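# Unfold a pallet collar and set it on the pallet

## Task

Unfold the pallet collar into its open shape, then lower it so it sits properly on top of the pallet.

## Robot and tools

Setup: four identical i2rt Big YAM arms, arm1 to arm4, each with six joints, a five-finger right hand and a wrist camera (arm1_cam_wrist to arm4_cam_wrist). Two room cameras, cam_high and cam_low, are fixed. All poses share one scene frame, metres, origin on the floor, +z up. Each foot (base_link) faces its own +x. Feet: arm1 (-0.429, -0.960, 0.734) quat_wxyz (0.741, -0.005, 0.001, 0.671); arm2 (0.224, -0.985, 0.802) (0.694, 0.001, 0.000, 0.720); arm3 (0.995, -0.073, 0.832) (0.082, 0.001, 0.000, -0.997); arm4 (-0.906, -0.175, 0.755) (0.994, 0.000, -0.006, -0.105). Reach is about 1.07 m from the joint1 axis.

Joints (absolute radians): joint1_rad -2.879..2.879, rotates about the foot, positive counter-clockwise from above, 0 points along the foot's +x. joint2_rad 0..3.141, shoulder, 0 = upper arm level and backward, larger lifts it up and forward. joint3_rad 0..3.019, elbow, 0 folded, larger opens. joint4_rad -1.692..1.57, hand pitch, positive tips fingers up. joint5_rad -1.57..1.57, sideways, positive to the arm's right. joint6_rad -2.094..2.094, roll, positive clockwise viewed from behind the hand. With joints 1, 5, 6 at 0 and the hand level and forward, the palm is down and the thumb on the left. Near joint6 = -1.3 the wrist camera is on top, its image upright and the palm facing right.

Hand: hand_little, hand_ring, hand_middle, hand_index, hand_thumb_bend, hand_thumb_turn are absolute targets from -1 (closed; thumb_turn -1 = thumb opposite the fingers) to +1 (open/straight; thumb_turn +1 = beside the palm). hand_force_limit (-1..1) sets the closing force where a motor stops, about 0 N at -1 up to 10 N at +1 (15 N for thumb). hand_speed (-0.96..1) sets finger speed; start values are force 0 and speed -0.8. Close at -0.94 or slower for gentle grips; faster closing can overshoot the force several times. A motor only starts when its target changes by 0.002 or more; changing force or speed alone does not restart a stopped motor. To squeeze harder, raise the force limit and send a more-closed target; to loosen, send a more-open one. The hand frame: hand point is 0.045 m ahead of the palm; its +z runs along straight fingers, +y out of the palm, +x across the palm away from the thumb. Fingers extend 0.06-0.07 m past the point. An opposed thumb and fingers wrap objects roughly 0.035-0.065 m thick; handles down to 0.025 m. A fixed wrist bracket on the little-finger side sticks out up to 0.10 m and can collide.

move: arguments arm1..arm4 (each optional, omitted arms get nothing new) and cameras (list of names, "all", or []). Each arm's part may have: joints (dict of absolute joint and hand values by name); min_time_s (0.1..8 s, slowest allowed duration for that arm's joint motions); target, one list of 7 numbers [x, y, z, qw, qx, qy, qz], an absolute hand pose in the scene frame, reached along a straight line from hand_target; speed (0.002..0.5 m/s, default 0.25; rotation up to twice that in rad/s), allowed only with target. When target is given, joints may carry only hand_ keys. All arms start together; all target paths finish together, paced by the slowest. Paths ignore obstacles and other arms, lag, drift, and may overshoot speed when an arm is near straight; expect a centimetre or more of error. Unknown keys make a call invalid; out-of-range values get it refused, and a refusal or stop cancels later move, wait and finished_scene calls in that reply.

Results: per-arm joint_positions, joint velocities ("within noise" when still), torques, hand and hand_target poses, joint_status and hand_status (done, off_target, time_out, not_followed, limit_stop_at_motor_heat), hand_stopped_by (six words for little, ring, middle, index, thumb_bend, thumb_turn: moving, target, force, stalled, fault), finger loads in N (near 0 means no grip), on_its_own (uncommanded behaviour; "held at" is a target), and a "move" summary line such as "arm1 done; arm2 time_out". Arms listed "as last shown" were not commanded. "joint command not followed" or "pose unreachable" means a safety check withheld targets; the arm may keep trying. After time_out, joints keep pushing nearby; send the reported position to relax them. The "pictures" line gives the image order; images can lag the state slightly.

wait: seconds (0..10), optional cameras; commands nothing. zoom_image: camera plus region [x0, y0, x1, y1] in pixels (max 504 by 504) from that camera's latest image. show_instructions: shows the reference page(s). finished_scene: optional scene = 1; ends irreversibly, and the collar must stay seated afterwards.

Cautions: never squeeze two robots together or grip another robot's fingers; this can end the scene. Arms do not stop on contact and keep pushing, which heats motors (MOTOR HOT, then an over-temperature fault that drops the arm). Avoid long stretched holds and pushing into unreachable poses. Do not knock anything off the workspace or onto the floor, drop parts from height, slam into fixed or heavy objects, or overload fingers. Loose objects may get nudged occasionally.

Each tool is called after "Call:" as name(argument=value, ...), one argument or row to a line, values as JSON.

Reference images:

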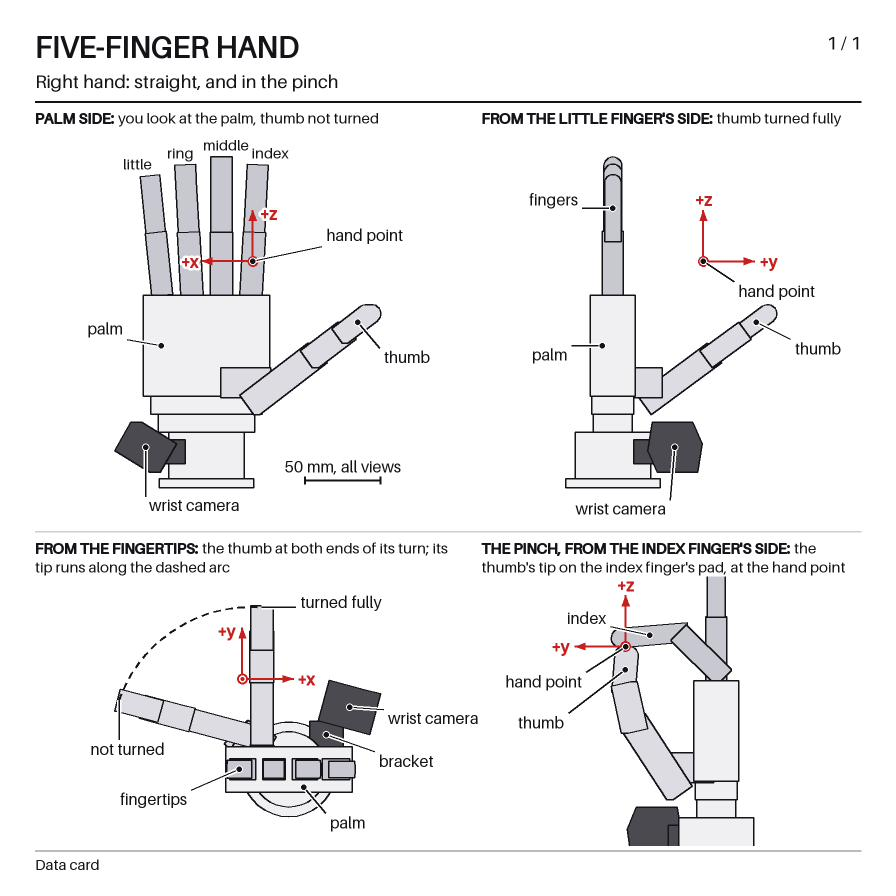

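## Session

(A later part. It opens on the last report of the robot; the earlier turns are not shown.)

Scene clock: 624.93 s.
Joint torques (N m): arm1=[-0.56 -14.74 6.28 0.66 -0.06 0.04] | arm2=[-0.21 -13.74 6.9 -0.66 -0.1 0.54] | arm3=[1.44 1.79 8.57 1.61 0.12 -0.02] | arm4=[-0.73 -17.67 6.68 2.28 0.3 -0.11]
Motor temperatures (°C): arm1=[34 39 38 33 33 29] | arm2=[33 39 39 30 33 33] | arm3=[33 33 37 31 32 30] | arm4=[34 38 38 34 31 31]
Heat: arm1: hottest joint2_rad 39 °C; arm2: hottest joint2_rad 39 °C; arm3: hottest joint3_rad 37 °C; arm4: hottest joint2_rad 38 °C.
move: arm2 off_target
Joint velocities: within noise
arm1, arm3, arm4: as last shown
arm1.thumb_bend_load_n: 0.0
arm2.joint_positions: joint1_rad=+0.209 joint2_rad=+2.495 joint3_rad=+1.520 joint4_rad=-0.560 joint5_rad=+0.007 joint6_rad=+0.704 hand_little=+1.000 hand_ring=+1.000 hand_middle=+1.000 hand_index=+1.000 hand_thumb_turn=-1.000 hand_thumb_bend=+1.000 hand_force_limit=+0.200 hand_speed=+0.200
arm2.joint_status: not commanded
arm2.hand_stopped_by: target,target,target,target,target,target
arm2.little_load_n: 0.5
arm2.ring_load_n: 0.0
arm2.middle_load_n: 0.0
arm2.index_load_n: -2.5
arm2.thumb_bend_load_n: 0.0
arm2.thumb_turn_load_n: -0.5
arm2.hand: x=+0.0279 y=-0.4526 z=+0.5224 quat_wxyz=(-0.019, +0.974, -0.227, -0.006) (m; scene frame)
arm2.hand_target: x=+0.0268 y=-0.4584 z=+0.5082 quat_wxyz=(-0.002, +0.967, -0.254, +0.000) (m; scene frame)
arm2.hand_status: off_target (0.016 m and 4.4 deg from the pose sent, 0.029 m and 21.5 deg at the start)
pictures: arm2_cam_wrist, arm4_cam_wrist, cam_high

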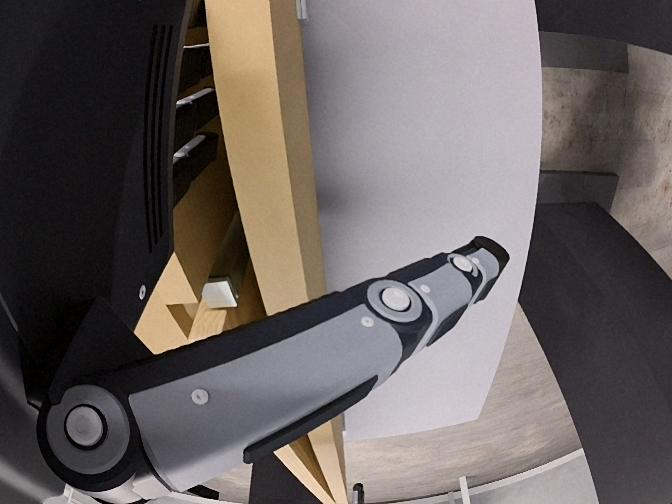

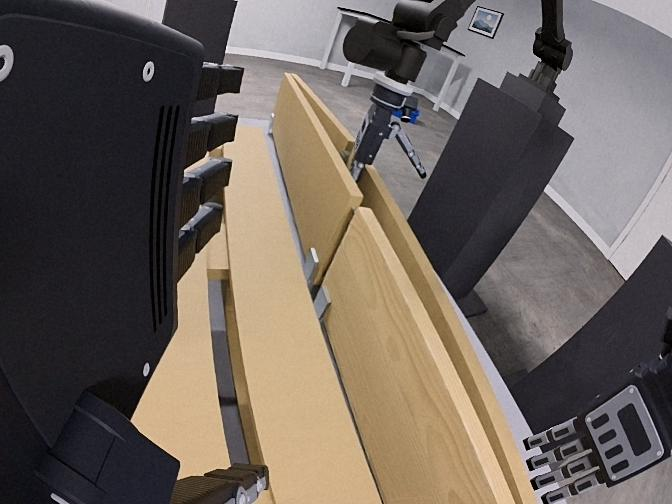

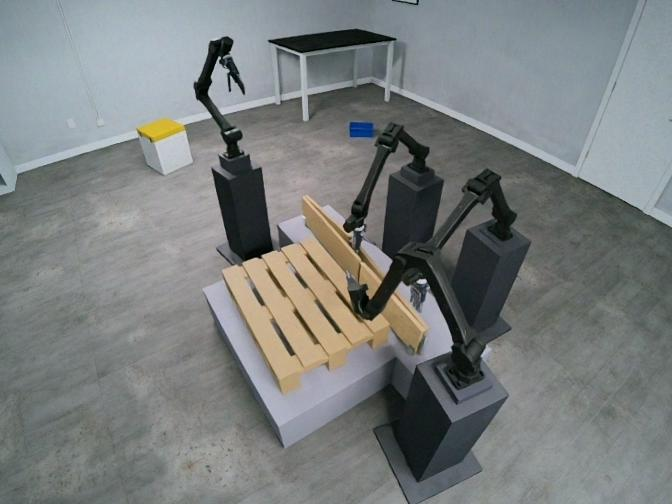

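Call:
move(
  arm2={"target": [0.0155, -0.424, 0.500, 0.0, 0.8660, -0.5, 0.0], "speed": 0.15},
  cameras=["arm4_cam_wrist", "arm2_cam_wrist"],
)

Call:
zoom_image(
  camera="arm4_cam_wrist",
  region=[260, 60, 460, 260],
)

Scene clock: 629.83 s.
Joint torques (N m): arm1=[-0.5 -14.8 6.31 0.61 -0.05 0.03] | arm2=[0.26 -13.57 6.09 -0.4 -0.32 0.45] | arm3=[0.32 1.44 8.62 1.68 0.12 -0.04] | arm4=[-0.79 -17.55 6.71 2.25 0.3 -0.11]
Motor temperatures (°C): arm1=[34 39 38 33 33 29] | arm2=[33 39 40 30 33 33] | arm3=[33 33 37 31 32 30] | arm4=[34 38 38 34 31 31]
Heat: arm1: hottest joint2_rad 39 °C; arm2: hottest joint3_rad 40 °C; arm3: hottest joint3_rad 37 °C; arm4: hottest joint2_rad 38 °C.
move: arm2 off_target
Joint velocities: within noise
arm1.joint_positions: joint1_rad=+0.089 joint2_rad=+2.242 joint3_rad=+1.453 joint4_rad=-0.796 joint5_rad=-0.001 joint6_rad=+0.053 hand_little=+1.000 hand_ring=+1.000 hand_middle=+1.000 hand_index=+1.000 hand_thumb_turn=-1.000 hand_thumb_bend=+1.000 hand_force_limit=+0.000 hand_speed=+0.200
arm1.joint_status: not commanded
arm1.hand_stopped_by: target,target,target,target,target,target
arm1.little_load_n: 0.0
arm1.ring_load_n: 0.0
arm1.middle_load_n: 0.0
arm1.index_load_n: 0.0
arm1.thumb_bend_load_n: 0.0
arm1.thumb_turn_load_n: 0.0
arm1.hand: x=-0.4562 y=-0.4433 z=+0.5758 quat_wxyz=(+0.011, +0.999, -0.032, +0.003) (m; scene frame)
arm1.hand_target: x=-0.4596 y=-0.4318 z=+0.5755 quat_wxyz=(+0.000, +1.000, -0.030, +0.001) (m; scene frame)
arm1.hand_status: not commanded
arm2.joint_positions: joint1_rad=+0.202 joint2_rad=+2.508 joint3_rad=+1.540 joint4_rad=-0.560 joint5_rad=+0.012 joint6_rad=+1.246 hand_little=+1.000 hand_ring=+1.000 hand_middle=+1.000 hand_index=+1.000 hand_thumb_turn=-1.000 hand_thumb_bend=+1.000 hand_force_limit=+0.200 hand_speed=+0.200
arm2.joint_status: not commanded
arm2.hand_stopped_by: target,target,target,target,target,target
arm2.little_load_n: 0.5
arm2.ring_load_n: 0.0
arm2.middle_load_n: 0.0
arm2.index_load_n: -2.5
arm2.thumb_bend_load_n: 0.0
arm2.thumb_turn_load_n: 0.0
arm2.hand: x=+0.0187 y=-0.4113 z=+0.5202 quat_wxyz=(-0.020, +0.876, -0.483, -0.011) (m; scene frame)
arm2.hand_target: x=+0.0160 y=-0.4247 z=+0.5003 quat_wxyz=(-0.001, +0.866, -0.500, +0.000) (m; scene frame)
arm2.hand_status: off_target (0.024 m and 3.5 deg from the pose sent, 0.038 m and 33.8 deg at the start)
arm3, arm4: as last shown
pictures: arm2_cam_wrist, arm4_cam_wrist

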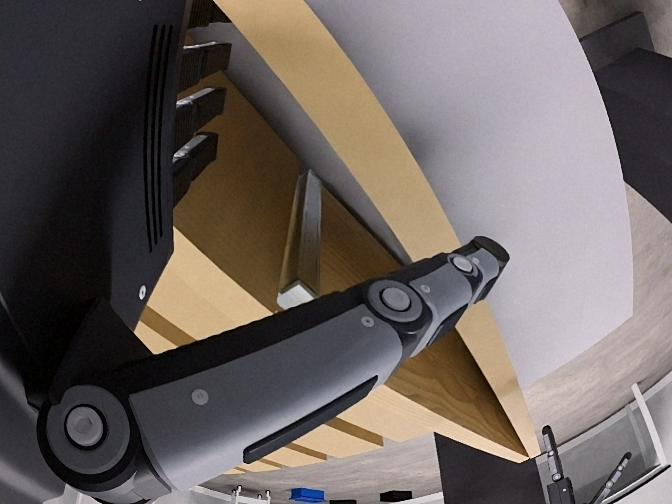

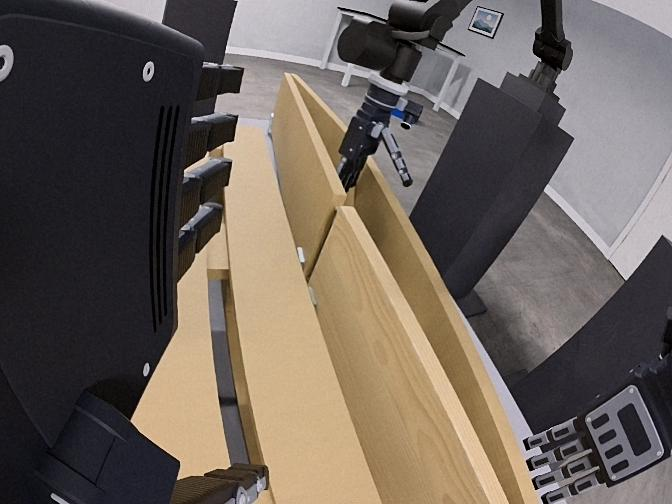

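Scaled by 2.520 from the camera's 672x504 image, which has a finer 960x720 frame.

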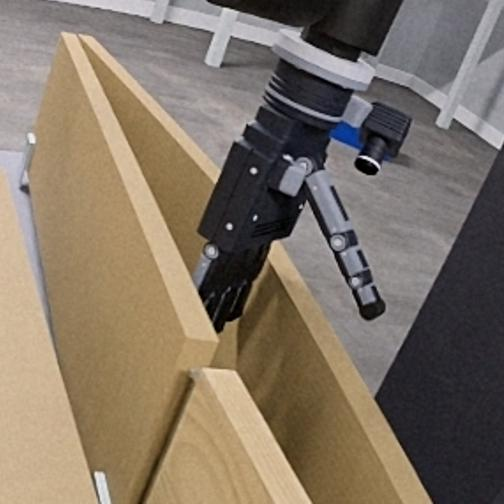

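Call:
move(
  arm2={"target": [0.045, -0.472, 0.512, 0.0, 0.9990, -0.0436, 0.0], "speed": 0.2},
)

Call:
move(
  arm2={"target": [0.045, -0.474, 0.482, 0.0, 0.9990, -0.0436, 0.0], "speed": 0.1},
  cameras=["arm4_cam_wrist", "arm2_cam_wrist"],
)

Call:
zoom_image(
  camera="arm4_cam_wrist",
  region=[260, 60, 460, 260],
)

Scene clock: 641.83 s.
Joint torques (N m): arm1=[-0.5 -14.86 6.27 0.64 -0.05 0.04] | arm2=[0.44 -15.38 7.04 -0.44 -0.11 -0.12] | arm3=[0.79 2.67 8.66 1.51 0.11 -0.01] | arm4=[-0.73 -17.55 6.74 2.28 0.31 -0.11]
Motor temperatures (°C): arm1=[34 39 38 33 32 29] | arm2=[33 38 40 30 33 33] | arm3=[33 33 37 31 32 30] | arm4=[34 38 38 34 31 31]
Heat: arm1: hottest joint2_rad 39 °C; arm2: hottest joint3_rad 40 °C; arm3: hottest joint3_rad 37 °C; arm4: hottest joint2_rad 38 °C.
move: arm2 done
Joint velocities: within noise
arm1, arm4: as last shown
arm2.joint_positions: joint1_rad=+0.202 joint2_rad=+2.519 joint3_rad=+1.539 joint4_rad=-0.604 joint5_rad=+0.004 joint6_rad=+0.353 hand_little=+1.000 hand_ring=+1.000 hand_middle=+1.000 hand_index=+1.000 hand_thumb_turn=-1.000 hand_thumb_bend=+1.000 hand_force_limit=+0.200 hand_speed=+0.200
arm2.joint_status: not commanded
arm2.hand_stopped_by: target,target,target,target,target,target
arm2.little_load_n: 0.0
arm2.ring_load_n: 0.0
arm2.middle_load_n: 0.0
arm2.index_load_n: 0.0
arm2.thumb_bend_load_n: 0.0
arm2.thumb_turn_load_n: 0.5
arm2.hand: x=+0.0512 y=-0.4786 z=+0.5143 quat_wxyz=(+0.005, +0.998, -0.057, +0.004) (m; scene frame)
arm2.hand_target: x=+0.0452 y=-0.4757 z=+0.5133 quat_wxyz=(+0.006, +0.999, -0.048, +0.001) (m; scene frame)
arm2.hand_status: done (0.009 m and 1.7 deg from the pose sent, 0.067 m and 52.8 deg at the start)
arm3.joint_positions: joint1_rad=+0.080 joint2_rad=+0.610 joint3_rad=+1.431 joint4_rad=-1.474 joint5_rad=+0.136 joint6_rad=-1.272 hand_little=+1.000 hand_ring=+1.000 hand_middle=+1.000 hand_index=+1.000 hand_thumb_turn=+1.000 hand_thumb_bend=+1.000 hand_force_limit=+0.000 hand_speed=-0.800
arm3.joint_status: not commanded
arm3.hand_stopped_by: target,target,target,target,target,target
arm3.little_load_n: 0.0
arm3.ring_load_n: 0.0
arm3.middle_load_n: 0.0
arm3.index_load_n: 0.0
arm3.thumb_bend_load_n: 0.0
arm3.thumb_turn_load_n: 0.0
arm3.hand: x=+0.7927 y=-0.0463 z=+1.3189 quat_wxyz=(+0.441, -0.054, -0.894, +0.059) (m; scene frame)
arm3.hand_target: x=+0.7930 y=-0.0462 z=+1.3300 quat_wxyz=(+0.453, -0.055, -0.888, +0.063) (m; scene frame)
arm3.hand_status: not commanded
pictures: none

Scene clock: 642.80 s.
Joint torques (N m): arm1=[-0.62 -14.86 6.28 0.62 -0.06 0.04] | arm2=[0.5 -13.74 7.73 0.61 -0.04 -0.12] | arm3=[0.56 2.32 8.69 1.51 0.19 -0.05] | arm4=[-0.73 -17.61 6.69 2.25 0.29 -0.11]
Motor temperatures (°C): arm1=[34 39 38 33 32 29] | arm2=[33 38 40 30 33 33] | arm3=[33 33 37 31 32 30] | arm4=[34 38 38 34 31 31]
Heat: arm1: hottest joint2_rad 39 °C; arm2: hottest joint3_rad 40 °C; arm3: hottest joint3_rad 37 °C; arm4: hottest joint2_rad 38 °C.
move: arm2 off_target
Joint velocities: within noise
arm1, arm3, arm4: as last shown
arm2.joint_positions: joint1_rad=+0.202 joint2_rad=+2.558 joint3_rad=+1.557 joint4_rad=-0.583 joint5_rad=-0.001 joint6_rad=+0.338 hand_little=+1.000 hand_ring=+1.000 hand_middle=+1.000 hand_index=+1.000 hand_thumb_turn=-1.000 hand_thumb_bend=+1.000 hand_force_limit=+0.200 hand_speed=+0.200
arm2.joint_status: not commanded
arm2.hand_stopped_by: target,target,target,target,target,target
arm2.little_load_n: 0.0
arm2.ring_load_n: 0.0
arm2.middle_load_n: 0.0
arm2.index_load_n: 0.0
arm2.thumb_bend_load_n: 0.0
arm2.thumb_turn_load_n: 0.0
arm2.hand: x=+0.0511 y=-0.4792 z=+0.4968 quat_wxyz=(+0.005, +0.999, -0.049, +0.001) (m; scene frame)
arm2.hand_target: x=+0.0447 y=-0.4746 z=+0.4828 quat_wxyz=(+0.000, +0.999, -0.040, -0.002) (m; scene frame)
arm2.hand_status: off_target (0.017 m and 0.9 deg from the pose sent, 0.033 m and 1.7 deg at the start)
pictures: arm2_cam_wrist, arm4_cam_wrist

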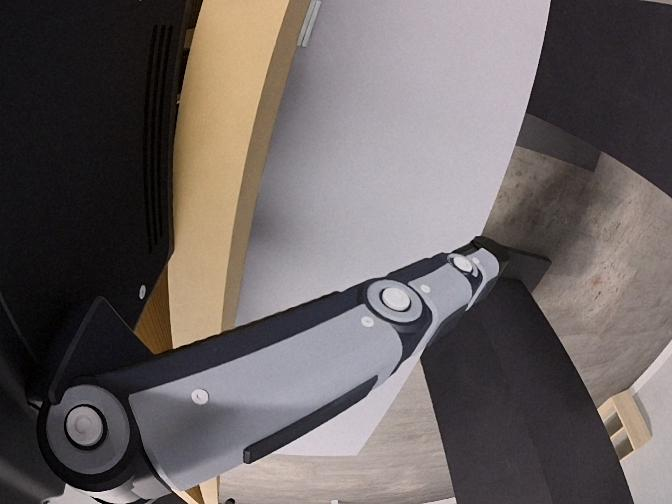

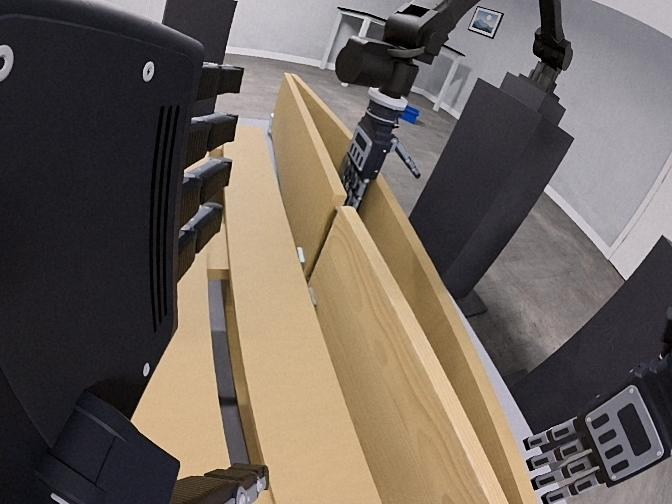

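Scaled by 2.520 from the camera's 672x504 image, which has a finer 960x720 frame.

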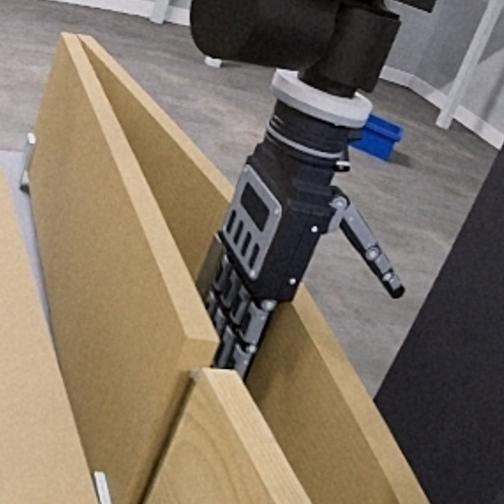

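Call:
move(
  arm2={"target": [0.045, -0.450, 0.490, 0.0, 0.9990, -0.0436, 0.0], "speed": 0.1},
)

Call:
move(
  arm2={"target": [0.045, -0.455, 0.460, 0.0, 0.9990, -0.0436, 0.0], "speed": 0.1},
  cameras=["arm4_cam_wrist", "arm2_cam_wrist"],
)

Call:
zoom_image(
  camera="arm4_cam_wrist",
  region=[260, 60, 460, 260],
)

Scene clock: 647.43 s.
Joint torques (N m): arm1=[-0.62 -14.8 6.3 0.64 -0.06 0.05] | arm2=[-0.5 -15.56 8.84 -0.44 0.15 -0.12] | arm3=[-0.21 2.43 8.75 1.61 0.13 0.01] | arm4=[-0.67 -17.49 6.71 2.25 0.3 -0.11]
Motor temperatures (°C): arm1=[34 39 38 33 32 29] | arm2=[33 39 40 30 33 33] | arm3=[33 33 37 31 32 30] | arm4=[34 38 38 34 31 31]
Heat: arm1: hottest joint2_rad 39 °C; arm2: hottest joint3_rad 40 °C; arm3: hottest joint3_rad 37 °C; arm4: hottest joint2_rad 38 °C.
move: arm2 off_target
Joint velocities: within noise
arm1, arm3: as last shown
arm2.joint_positions: joint1_rad=+0.202 joint2_rad=+2.599 joint3_rad=+1.632 joint4_rad=-0.621 joint5_rad=-0.004 joint6_rad=+0.336 hand_little=+1.000 hand_ring=+1.000 hand_middle=+1.000 hand_index=+1.000 hand_thumb_turn=-1.000 hand_thumb_bend=+1.000 hand_force_limit=+0.200 hand_speed=+0.200
arm2.joint_status: not commanded
arm2.hand_stopped_by: target,target,target,target,target,target
arm2.little_load_n: 0.0
arm2.ring_load_n: 0.0
arm2.middle_load_n: 0.0
arm2.index_load_n: 0.0
arm2.thumb_bend_load_n: 0.0
arm2.thumb_turn_load_n: 0.0
arm2.hand: x=+0.0470 y=-0.4644 z=+0.4896 quat_wxyz=(+0.008, +0.999, -0.049, +0.000) (m; scene frame)
arm2.hand_target: x=+0.0447 y=-0.4509 z=+0.4895 quat_wxyz=(+0.001, +0.999, -0.044, -0.001) (m; scene frame)
arm2.hand_status: off_target (0.015 m and 1.1 deg from the pose sent, 0.031 m and 0.9 deg at the start)
arm3.little_load_n: -0.5
arm3.index_load_n: -0.5
arm4.joint_positions: joint1_rad=+0.455 joint2_rad=+2.245 joint3_rad=+0.981 joint4_rad=+0.908 joint5_rad=+0.598 joint6_rad=-1.405 hand_little=+1.000 hand_ring=+1.000 hand_middle=+1.000 hand_index=+1.000 hand_thumb_turn=+1.000 hand_thumb_bend=+1.000 hand_force_limit=+0.000 hand_speed=-0.800
arm4.joint_status: not commanded
arm4.hand_stopped_by: target,target,target,target,target,target
arm4.little_load_n: 0.0
arm4.ring_load_n: 0.0
arm4.middle_load_n: 0.0
arm4.index_load_n: 0.0
arm4.thumb_bend_load_n: 0.0
arm4.thumb_turn_load_n: 0.0
arm4.hand: x=-0.2811 y=-0.1784 z=+0.6736 quat_wxyz=(+0.125, +0.787, -0.137, +0.588) (m; scene frame)
arm4.hand_target: x=-0.2617 y=-0.1730 z=+0.7010 quat_wxyz=(+0.119, +0.767, -0.141, +0.615) (m; scene frame)
arm4.hand_status: not commanded
pictures: none

Scene clock: 648.40 s.
Joint torques (N m): arm1=[-0.62 -14.8 6.28 0.62 -0.07 0.04] | arm2=[0.09 -15.79 8.38 0.4 0.26 -0.11] | arm3=[0.26 1.85 8.69 1.32 0.09 0] | arm4=[-0.67 -17.55 6.68 2.28 0.3 -0.11]
Motor temperatures (°C): arm1=[34 39 38 33 32 29] | arm2=[33 39 40 30 33 33] | arm3=[33 33 37 31 32 30] | arm4=[34 38 38 34 31 31]
Heat: arm1: hottest joint2_rad 39 °C; arm2: hottest joint3_rad 40 °C; arm3: hottest joint3_rad 37 °C; arm4: hottest joint2_rad 38 °C.
move: arm2 off_target
Joint velocities: within noise
arm1, arm3, arm4: as last shown
arm2.joint_positions: joint1_rad=+0.203 joint2_rad=+2.657 joint3_rad=+1.651 joint4_rad=-0.606 joint5_rad=+0.005 joint6_rad=+0.342 hand_little=+1.000 hand_ring=+1.000 hand_middle=+1.000 hand_index=+1.000 hand_thumb_turn=-1.000 hand_thumb_bend=+1.000 hand_force_limit=+0.200 hand_speed=+0.200
arm2.joint_status: not commanded
arm2.hand_stopped_by: target,target,target,target,target,target
arm2.little_load_n: 0.0
arm2.ring_load_n: 0.0
arm2.middle_load_n: 0.0
arm2.index_load_n: 0.0
arm2.thumb_bend_load_n: 0.0
arm2.thumb_turn_load_n: 0.0
arm2.hand: x=+0.0504 y=-0.4755 z=+0.4609 quat_wxyz=(+0.018, +0.999, -0.051, +0.008) (m; scene frame)
arm2.hand_target: x=+0.0457 y=-0.4554 z=+0.4606 quat_wxyz=(-0.002, +0.999, -0.046, +0.004) (m; scene frame)
arm2.hand_status: off_target (0.021 m and 2.4 deg from the pose sent, 0.031 m and 1.1 deg at the start)
arm3.little_load_n: 0.0
arm3.index_load_n: 0.0
pictures: arm2_cam_wrist, arm4_cam_wrist

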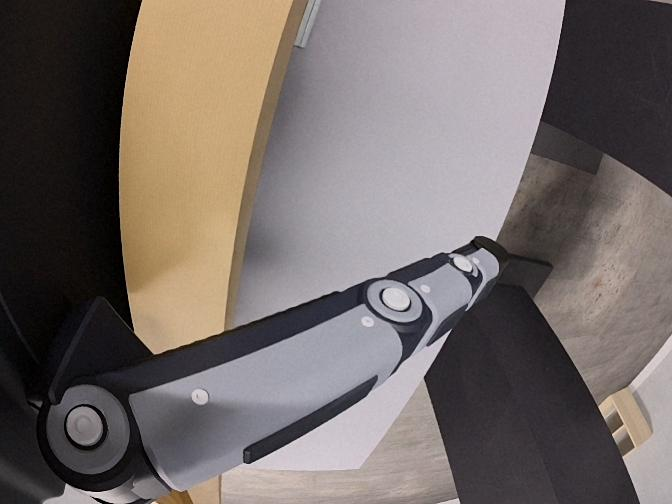

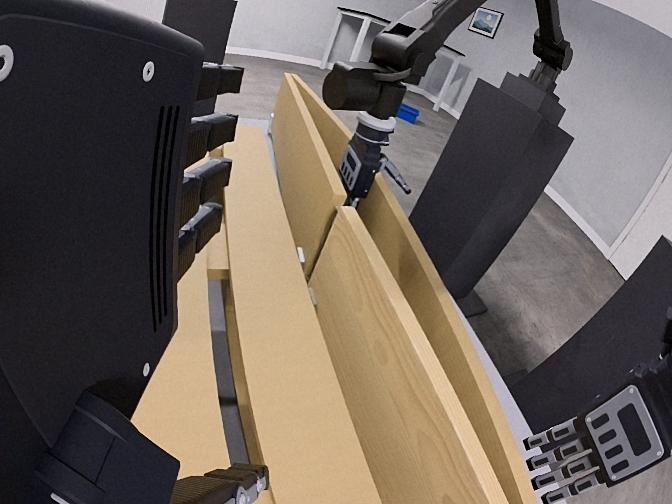

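Scaled by 2.520 from the camera's 672x504 image, which has a finer 960x720 frame.

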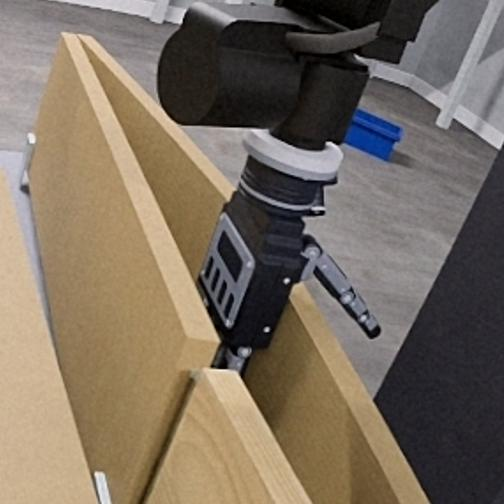

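Call:
move(
  arm2={"target": [0.047, -0.470, 0.462, 0.0, 0.9990, -0.0466, 0.0], "speed": 0.1, "joints": {"hand_thumb_bend": -1.0, "hand_force_limit": 0.5, "hand_speed": -0.7}},
  cameras=["arm4_cam_wrist", "arm2_cam_wrist", "cam_high"],
)

Call:
zoom_image(
  camera="arm4_cam_wrist",
  region=[260, 60, 460, 260],
)

Scene clock: 657.20 s.
Joint torques (N m): arm1=[-0.56 -14.74 6.32 0.64 -0.06 0.05] | arm2=[0.21 -17.32 4.22 0.24 -0.09 -0.45] | arm3=[-0.15 2.49 8.61 1.48 0.1 -0.04] | arm4=[-0.67 -17.55 6.74 2.26 0.3 -0.11]
Motor temperatures (°C): arm1=[34 39 38 33 32 29] | arm2=[33 39 40 30 33 33] | arm3=[33 33 37 31 32 30] | arm4=[34 38 38 34 31 31]
Heat: arm1: hottest joint2_rad 39 °C; arm2: hottest joint3_rad 40 °C; arm3: hottest joint3_rad 37 °C; arm4: hottest joint2_rad 38 °C.
move: arm2 off_target
Joint velocities: within noise
arm1, arm3, arm4: as last shown
arm2.joint_positions: joint1_rad=+0.199 joint2_rad=+2.656 joint3_rad=+1.637 joint4_rad=-0.564 joint5_rad=+0.005 joint6_rad=+0.379 hand_little=+1.000 hand_ring=+1.000 hand_middle=+1.000 hand_index=+1.000 hand_thumb_turn=-1.000 hand_thumb_bend=-0.345 hand_force_limit=+0.500 hand_speed=-0.700
arm2.joint_status: hand_thumb_bend off_target (ended at -0.345, target -1.000); the others done
arm2.hand_stopped_by: target,target,target,target,force,target
arm2.little_load_n: 0.0
arm2.ring_load_n: 0.0
arm2.middle_load_n: 0.0
arm2.index_load_n: 0.0
arm2.thumb_bend_load_n: 10.5
arm2.thumb_turn_load_n: 1.5
arm2.hand: x=+0.0498 y=-0.4697 z=+0.4574 quat_wxyz=(+0.004, +0.997, -0.072, +0.004) (m; scene frame)
arm2.hand_target: x=+0.0475 y=-0.4693 z=+0.4622 quat_wxyz=(+0.000, +0.999, -0.048, +0.000) (m; scene frame)
arm2.hand_status: off_target (0.005 m and 3.0 deg from the pose sent, 0.007 m and 2.3 deg at the start)
pictures: arm2_cam_wrist, arm4_cam_wrist, cam_high

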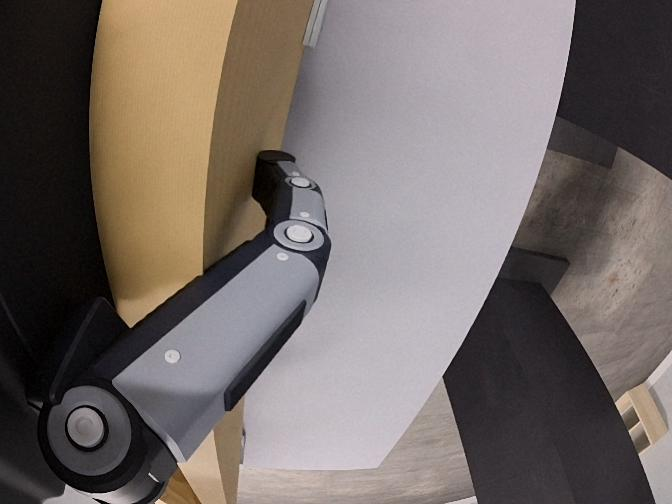

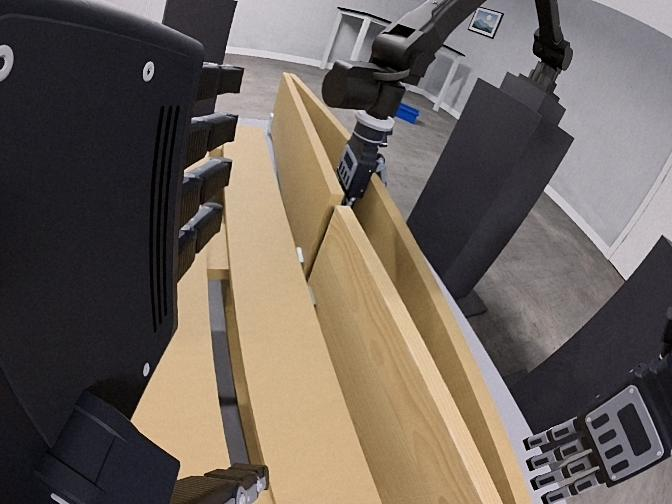

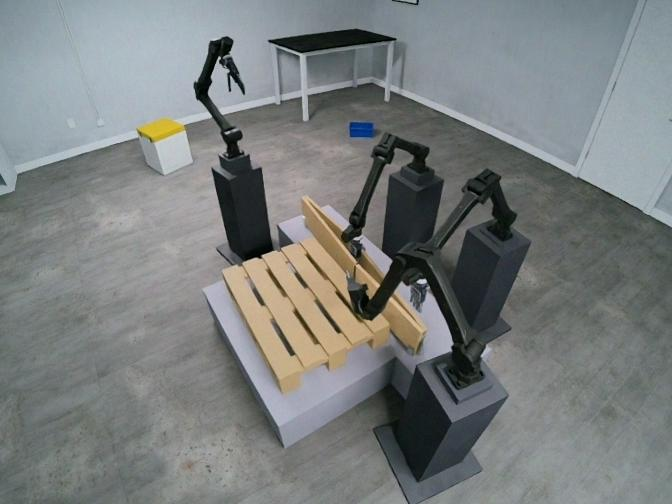

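Scaled by 2.520 from the camera's 672x504 image, which has a finer 960x720 frame.

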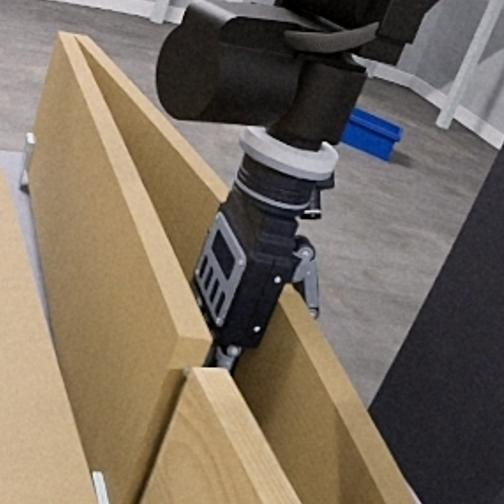

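Call:
move(
  arm1={"target": [-0.42, -0.56, 0.66, 0.0, 0.9990, -0.0466, 0.0], "speed": 0.2},
  arm2={"target": [0.063, -0.575, 0.466, 0.0, 0.9985, -0.0541, 0.0], "speed": 0.07},
  cameras=["arm4_cam_wrist", "arm2_cam_wrist", "cam_high"],
)

Call:
zoom_image(
  camera="arm4_cam_wrist",
  region=[240, 40, 600, 400],
)

Scene clock: 667.73 s.
Joint torques (N m): arm1=[-2.2 -12.51 4.88 0.25 -0.16 -0.13] | arm2=[0.97 -16.62 -0.66 -0.4 -0.1 -0.46] | arm3=[0.26 2.14 8.85 1.59 0.07 -0.03] | arm4=[-0.73 -17.61 6.67 2.26 0.3 -0.11]
Motor temperatures (°C): arm1=[34 39 38 33 32 29] | arm2=[33 39 40 30 33 33] | arm3=[33 33 37 31 32 30] | arm4=[34 38 38 34 31 31]
Heat: arm1: hottest joint2_rad 39 °C; arm2: hottest joint3_rad 40 °C; arm3: hottest joint3_rad 37 °C; arm4: hottest joint2_rad 38 °C.
move: arm1 done; arm2 off_target
Joint velocities: within noise
arm1.joint_positions: joint1_rad=+0.003 joint2_rad=+1.871 joint3_rad=+1.048 joint4_rad=-0.757 joint5_rad=-0.003 joint6_rad=+0.007 hand_little=+1.000 hand_ring=+1.000 hand_middle=+1.000 hand_index=+1.000 hand_thumb_turn=-1.000 hand_thumb_bend=+1.000 hand_force_limit=+0.000 hand_speed=+0.200
arm1.joint_status: not commanded
arm1.hand_stopped_by: target,target,target,target,target,target
arm1.little_load_n: 0.0
arm1.ring_load_n: 0.0
arm1.middle_load_n: 0.0
arm1.index_load_n: 0.0
arm1.thumb_bend_load_n: 0.0
arm1.thumb_turn_load_n: 0.0
arm1.hand: x=-0.4214 y=-0.5632 z=+0.6553 quat_wxyz=(+0.009, +0.999, -0.052, +0.001) (m; scene frame)
arm1.hand_target: x=-0.4173 y=-0.5594 z=+0.6609 quat_wxyz=(+0.000, +0.999, -0.050, +0.000) (m; scene frame)
arm1.hand_status: done (0.006 m and 1.2 deg from the pose sent, 0.148 m and 2.1 deg at the start)
arm2.joint_positions: joint1_rad=+0.209 joint2_rad=+2.548 joint3_rad=+1.301 joint4_rad=-0.277 joint5_rad=-0.002 joint6_rad=+0.413 hand_little=+1.000 hand_ring=+1.000 hand_middle=+1.000 hand_index=+1.000 hand_thumb_turn=-1.000 hand_thumb_bend=-0.345 hand_force_limit=+0.500 hand_speed=-0.700
arm2.joint_status: not commanded
arm2.hand_stopped_by: target,target,target,target,force,target
arm2.little_load_n: 0.0
arm2.ring_load_n: 0.0
arm2.middle_load_n: 0.0
arm2.index_load_n: 0.0
arm2.thumb_bend_load_n: 8.0
arm2.thumb_turn_load_n: 4.5
arm2.hand: x=+0.0599 y=-0.5462 z=+0.4571 quat_wxyz=(-0.022, +0.996, -0.083, -0.009) (m; scene frame)
arm2.hand_target: x=+0.0590 y=-0.5656 z=+0.4669 quat_wxyz=(-0.009, +0.998, -0.054, -0.007) (m; scene frame)
arm2.hand_status: off_target (0.030 m and 4.3 deg from the pose sent, 0.106 m and 2.1 deg at the start)
arm3, arm4: as last shown
pictures: arm2_cam_wrist, arm4_cam_wrist, cam_high

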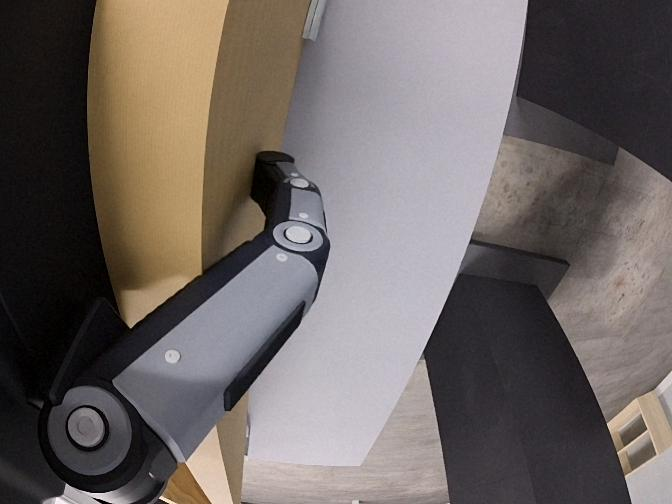

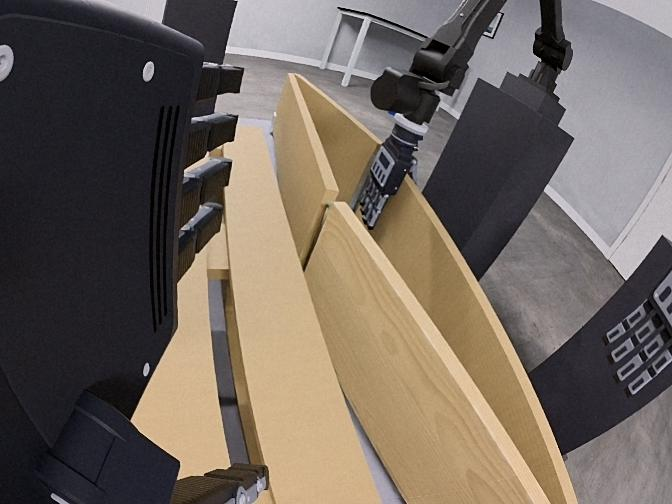

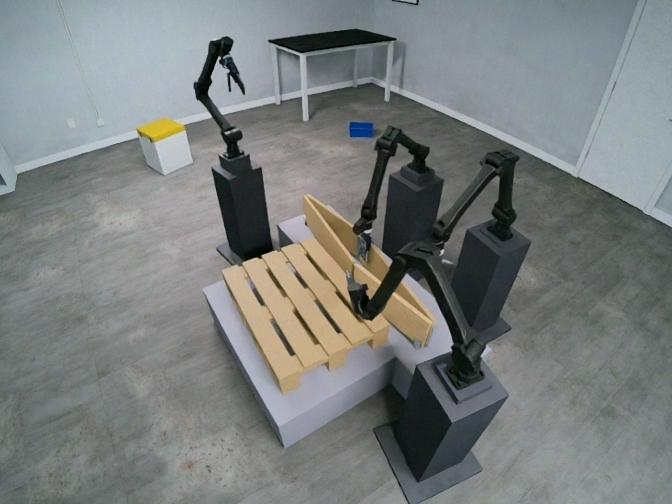

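Scaled by 1.400 from the camera's 672x504 image, which has a finer 960x720 frame.

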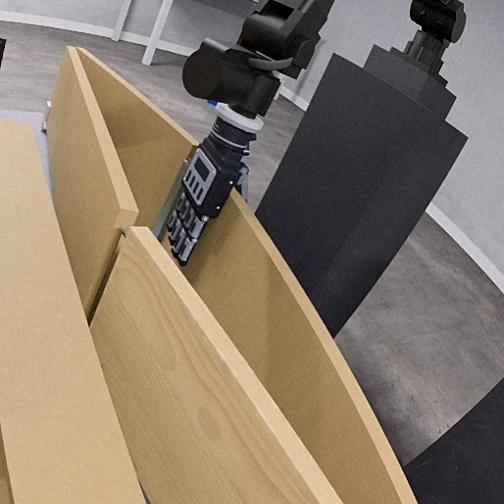

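Call:
move(
  arm2={"target": [0.080, -0.615, 0.470, 0.0, 0.9985, -0.0541, 0.0], "speed": 0.07},
  cameras=["arm4_cam_wrist", "arm2_cam_wrist", "cam_high", "arm3_cam_wrist"],
)

Call:
zoom_image(
  camera="arm3_cam_wrist",
  region=[120, 40, 460, 400],
)

Call:
zoom_image(
  camera="cam_high",
  region=[180, 170, 500, 420],
)

Scene clock: 672.60 s.
Joint torques (N m): arm1=[-2.2 -12.51 4.85 0.27 -0.15 -0.12] | arm2=[-0.09 -15.62 -1.77 -0.47 0.2 -0.6] | arm3=[0.09 3.55 8.59 1.74 0.12 0] | arm4=[-0.67 -17.55 6.72 2.24 0.3 -0.11]
Motor temperatures (°C): arm1=[34 39 38 33 32 29] | arm2=[33 39 40 30 33 33] | arm3=[33 33 37 31 32 30] | arm4=[34 38 38 34 31 31]
Heat: arm1: hottest joint2_rad 39 °C; arm2: hottest joint3_rad 40 °C; arm3: hottest joint3_rad 37 °C; arm4: hottest joint2_rad 38 °C.
move: arm2 off_target
Joint velocities: within noise
arm1, arm3, arm4: as last shown
arm1.joint_positions: joint1_rad=+0.009 joint2_rad=+1.871 joint3_rad=+1.048 joint4_rad=-0.757 joint5_rad=-0.006 joint6_rad=+0.007 hand_little=+1.000 hand_ring=+1.000 hand_middle=+1.000 hand_index=+1.000 hand_thumb_turn=-1.000 hand_thumb_bend=+1.000 hand_force_limit=+0.000 hand_speed=+0.200
arm1.ring_load_n: -0.5
arm1.hand: x=-0.4244 y=-0.5631 z=+0.6554 quat_wxyz=(+0.009, +0.999, -0.049, +0.000) (m; scene frame)
arm1.hand_target: x=-0.4202 y=-0.5593 z=+0.6609 quat_wxyz=(+0.000, +0.999, -0.047, -0.001) (m; scene frame)
arm2.joint_positions: joint1_rad=+0.213 joint2_rad=+2.515 joint3_rad=+1.157 joint4_rad=-0.191 joint5_rad=-0.001 joint6_rad=+0.416 hand_little=+1.000 hand_ring=+1.000 hand_middle=+1.000 hand_index=+1.000 hand_thumb_turn=-1.000 hand_thumb_bend=-0.345 hand_force_limit=+0.500 hand_speed=-0.700
arm2.joint_status: not commanded
arm2.hand_stopped_by: target,target,target,target,force,target
arm2.little_load_n: 0.0
arm2.ring_load_n: 0.0
arm2.middle_load_n: 0.0
arm2.index_load_n: 0.0
arm2.thumb_bend_load_n: 7.0
arm2.thumb_turn_load_n: 3.5
arm2.hand: x=+0.0717 y=-0.5976 z=+0.4583 quat_wxyz=(-0.011, +0.996, -0.083, -0.004) (m; scene frame)
arm2.hand_target: x=+0.0788 y=-0.6150 z=+0.4689 quat_wxyz=(+0.000, +0.999, -0.054, +0.001) (m; scene frame)
arm2.hand_status: off_target (0.023 m and 3.6 deg from the pose sent, 0.073 m and 4.3 deg at the start)
pictures: arm2_cam_wrist, arm3_cam_wrist, arm4_cam_wrist, cam_high

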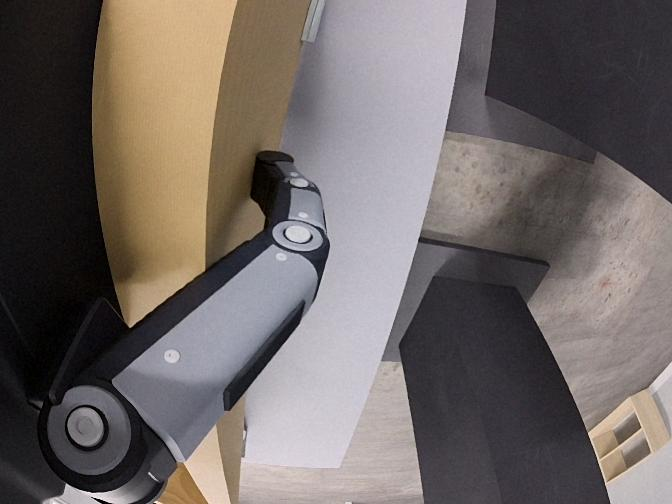

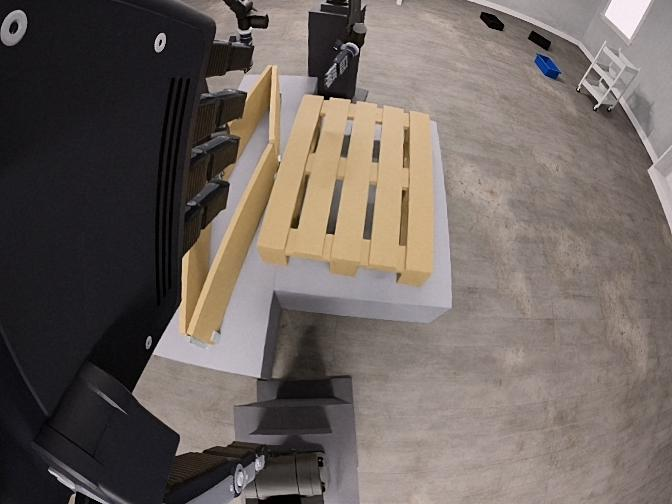

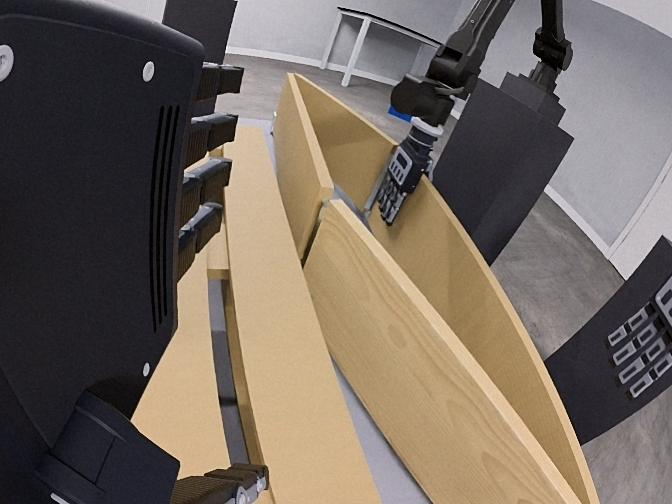

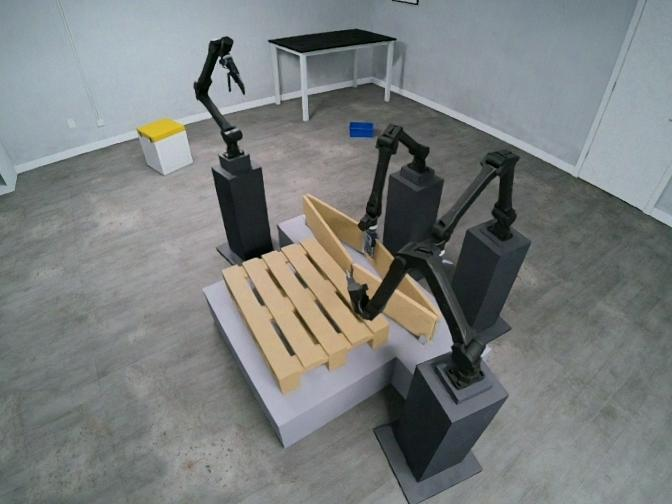

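Scaled by 1.400 from the camera's 672x504 image, which has a finer 960x720 frame.

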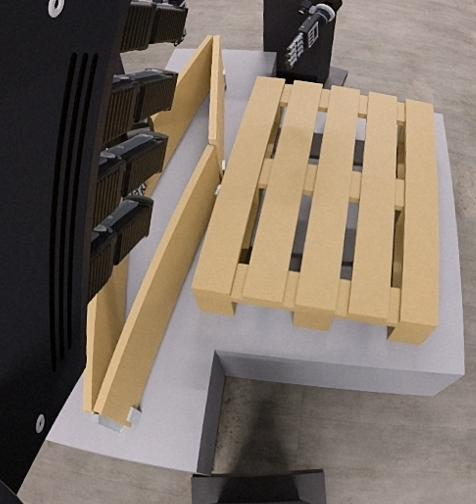

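Scaled by 1.575 from the camera's 672x504 image, which has a finer 960x720 frame.

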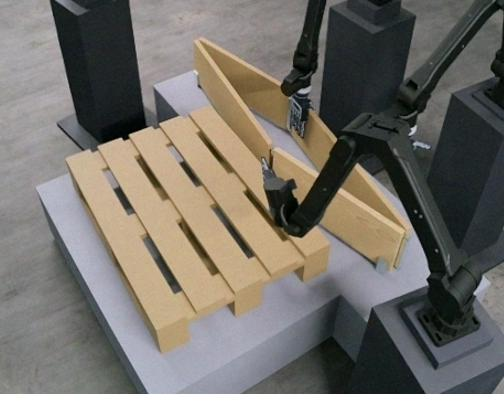

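Call:
move(
  arm1={"target": [-0.37, -0.505, 0.615, 0.0, 0.9969, -0.0785, 0.0], "speed": 0.2},
  cameras=["arm4_cam_wrist", "arm1_cam_wrist", "cam_high"],
)

Call:
zoom_image(
  camera="arm1_cam_wrist",
  region=[150, 0, 450, 300],
)

Call:
zoom_image(
  camera="arm4_cam_wrist",
  region=[300, 100, 672, 472],
)

Scene clock: 700.23 s.
Joint torques (N m): arm1=[-1.38 -12.63 6.54 0.44 0.01 -0.13] | arm2=[-0.09 -15.62 -1.81 -0.44 0.2 -0.6] | arm3=[0.44 1.61 8.72 1.88 0.1 -0.04] | arm4=[-0.73 -17.44 6.69 2.3 0.31 -0.11]
Motor temperatures (°C): arm1=[34 39 37 32 32 29] | arm2=[33 39 39 30 33 33] | arm3=[33 33 37 31 32 30] | arm4=[34 38 38 34 31 31]
Heat: arm1: hottest joint2_rad 39 °C; arm2: hottest joint2_rad 39 °C; arm3: hottest joint3_rad 37 °C; arm4: hottest joint2_rad 38 °C.
move: arm1 off_target
Joint velocities: within noise
arm1.joint_positions: joint1_rad=-0.091 joint2_rad=+2.050 joint3_rad=+1.201 joint4_rad=-0.742 joint5_rad=-0.006 joint6_rad=-0.025 hand_little=+1.000 hand_ring=+1.000 hand_middle=+1.000 hand_index=+1.000 hand_thumb_turn=-1.000 hand_thumb_bend=+1.000 hand_force_limit=+0.000 hand_speed=+0.200
arm1.joint_status: not commanded
arm1.hand_stopped_by: target,target,target,target,target,target
arm1.little_load_n: 0.0
arm1.ring_load_n: 0.0
arm1.middle_load_n: 0.0
arm1.index_load_n: 0.0
arm1.thumb_bend_load_n: 0.0
arm1.thumb_turn_load_n: 0.0
arm1.hand: x=-0.3739 y=-0.5202 z=+0.6123 quat_wxyz=(+0.014, +0.996, -0.083, -0.001) (m; scene frame)
arm1.hand_target: x=-0.3710 y=-0.5055 z=+0.6147 quat_wxyz=(+0.000, +0.997, -0.076, -0.001) (m; scene frame)
arm1.hand_status: off_target (0.016 m and 1.7 deg from the pose sent, 0.089 m and 3.6 deg at the start)
arm2, arm3, arm4: as last shown
pictures: arm1_cam_wrist, arm4_cam_wrist, cam_high

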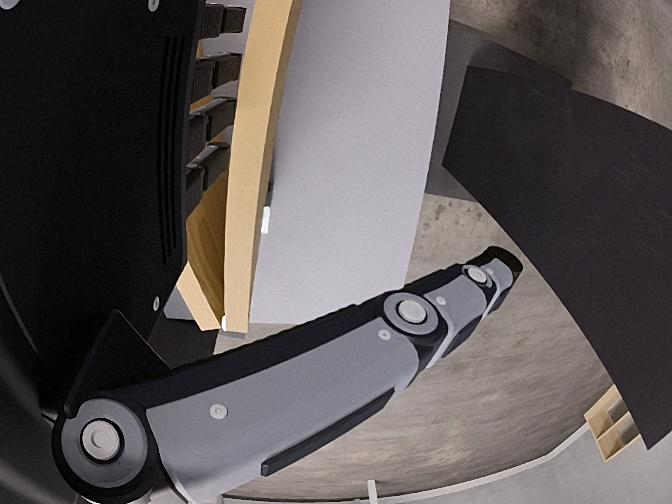

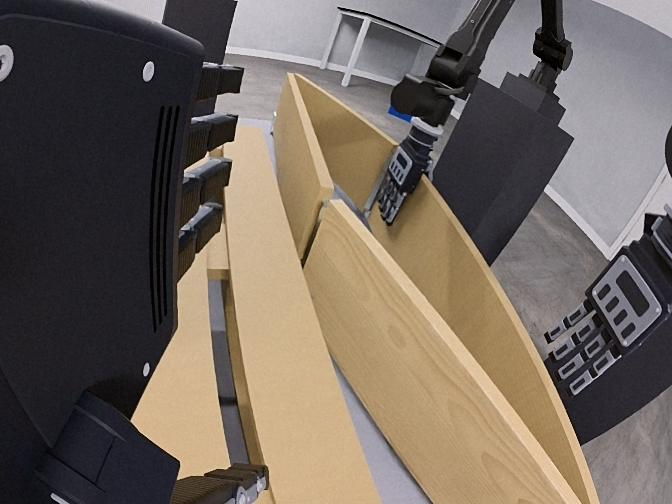

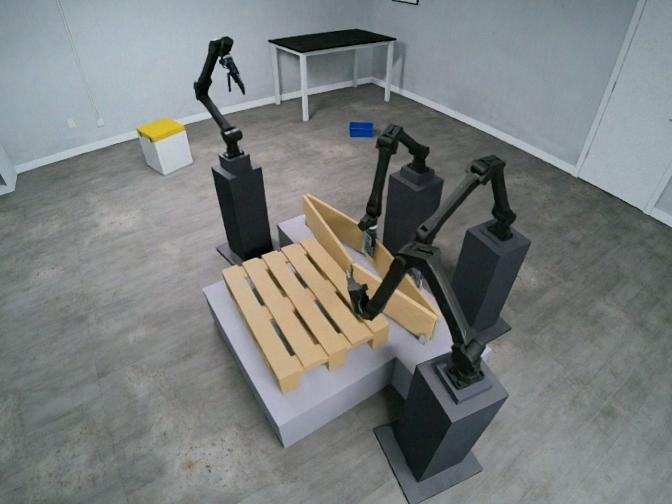

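Scaled by 1.680 from the camera's 672x504 image, which has a finer 960x720 frame.

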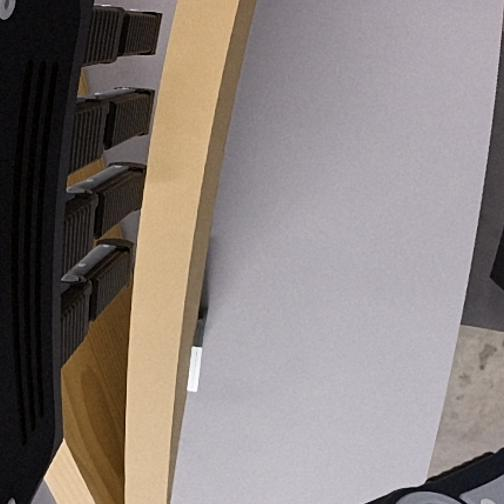

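Scaled by 1.355 from the camera's 672x504 image, which has a finer 960x720 frame.

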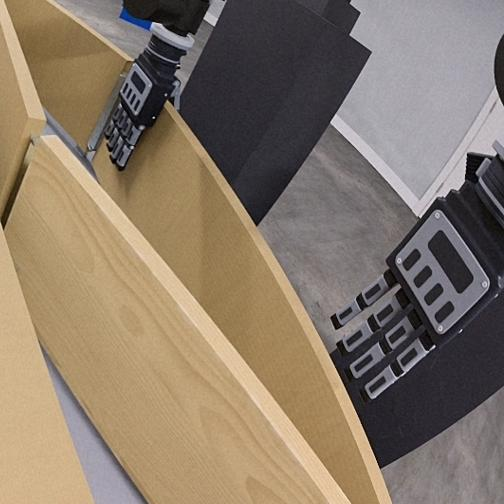

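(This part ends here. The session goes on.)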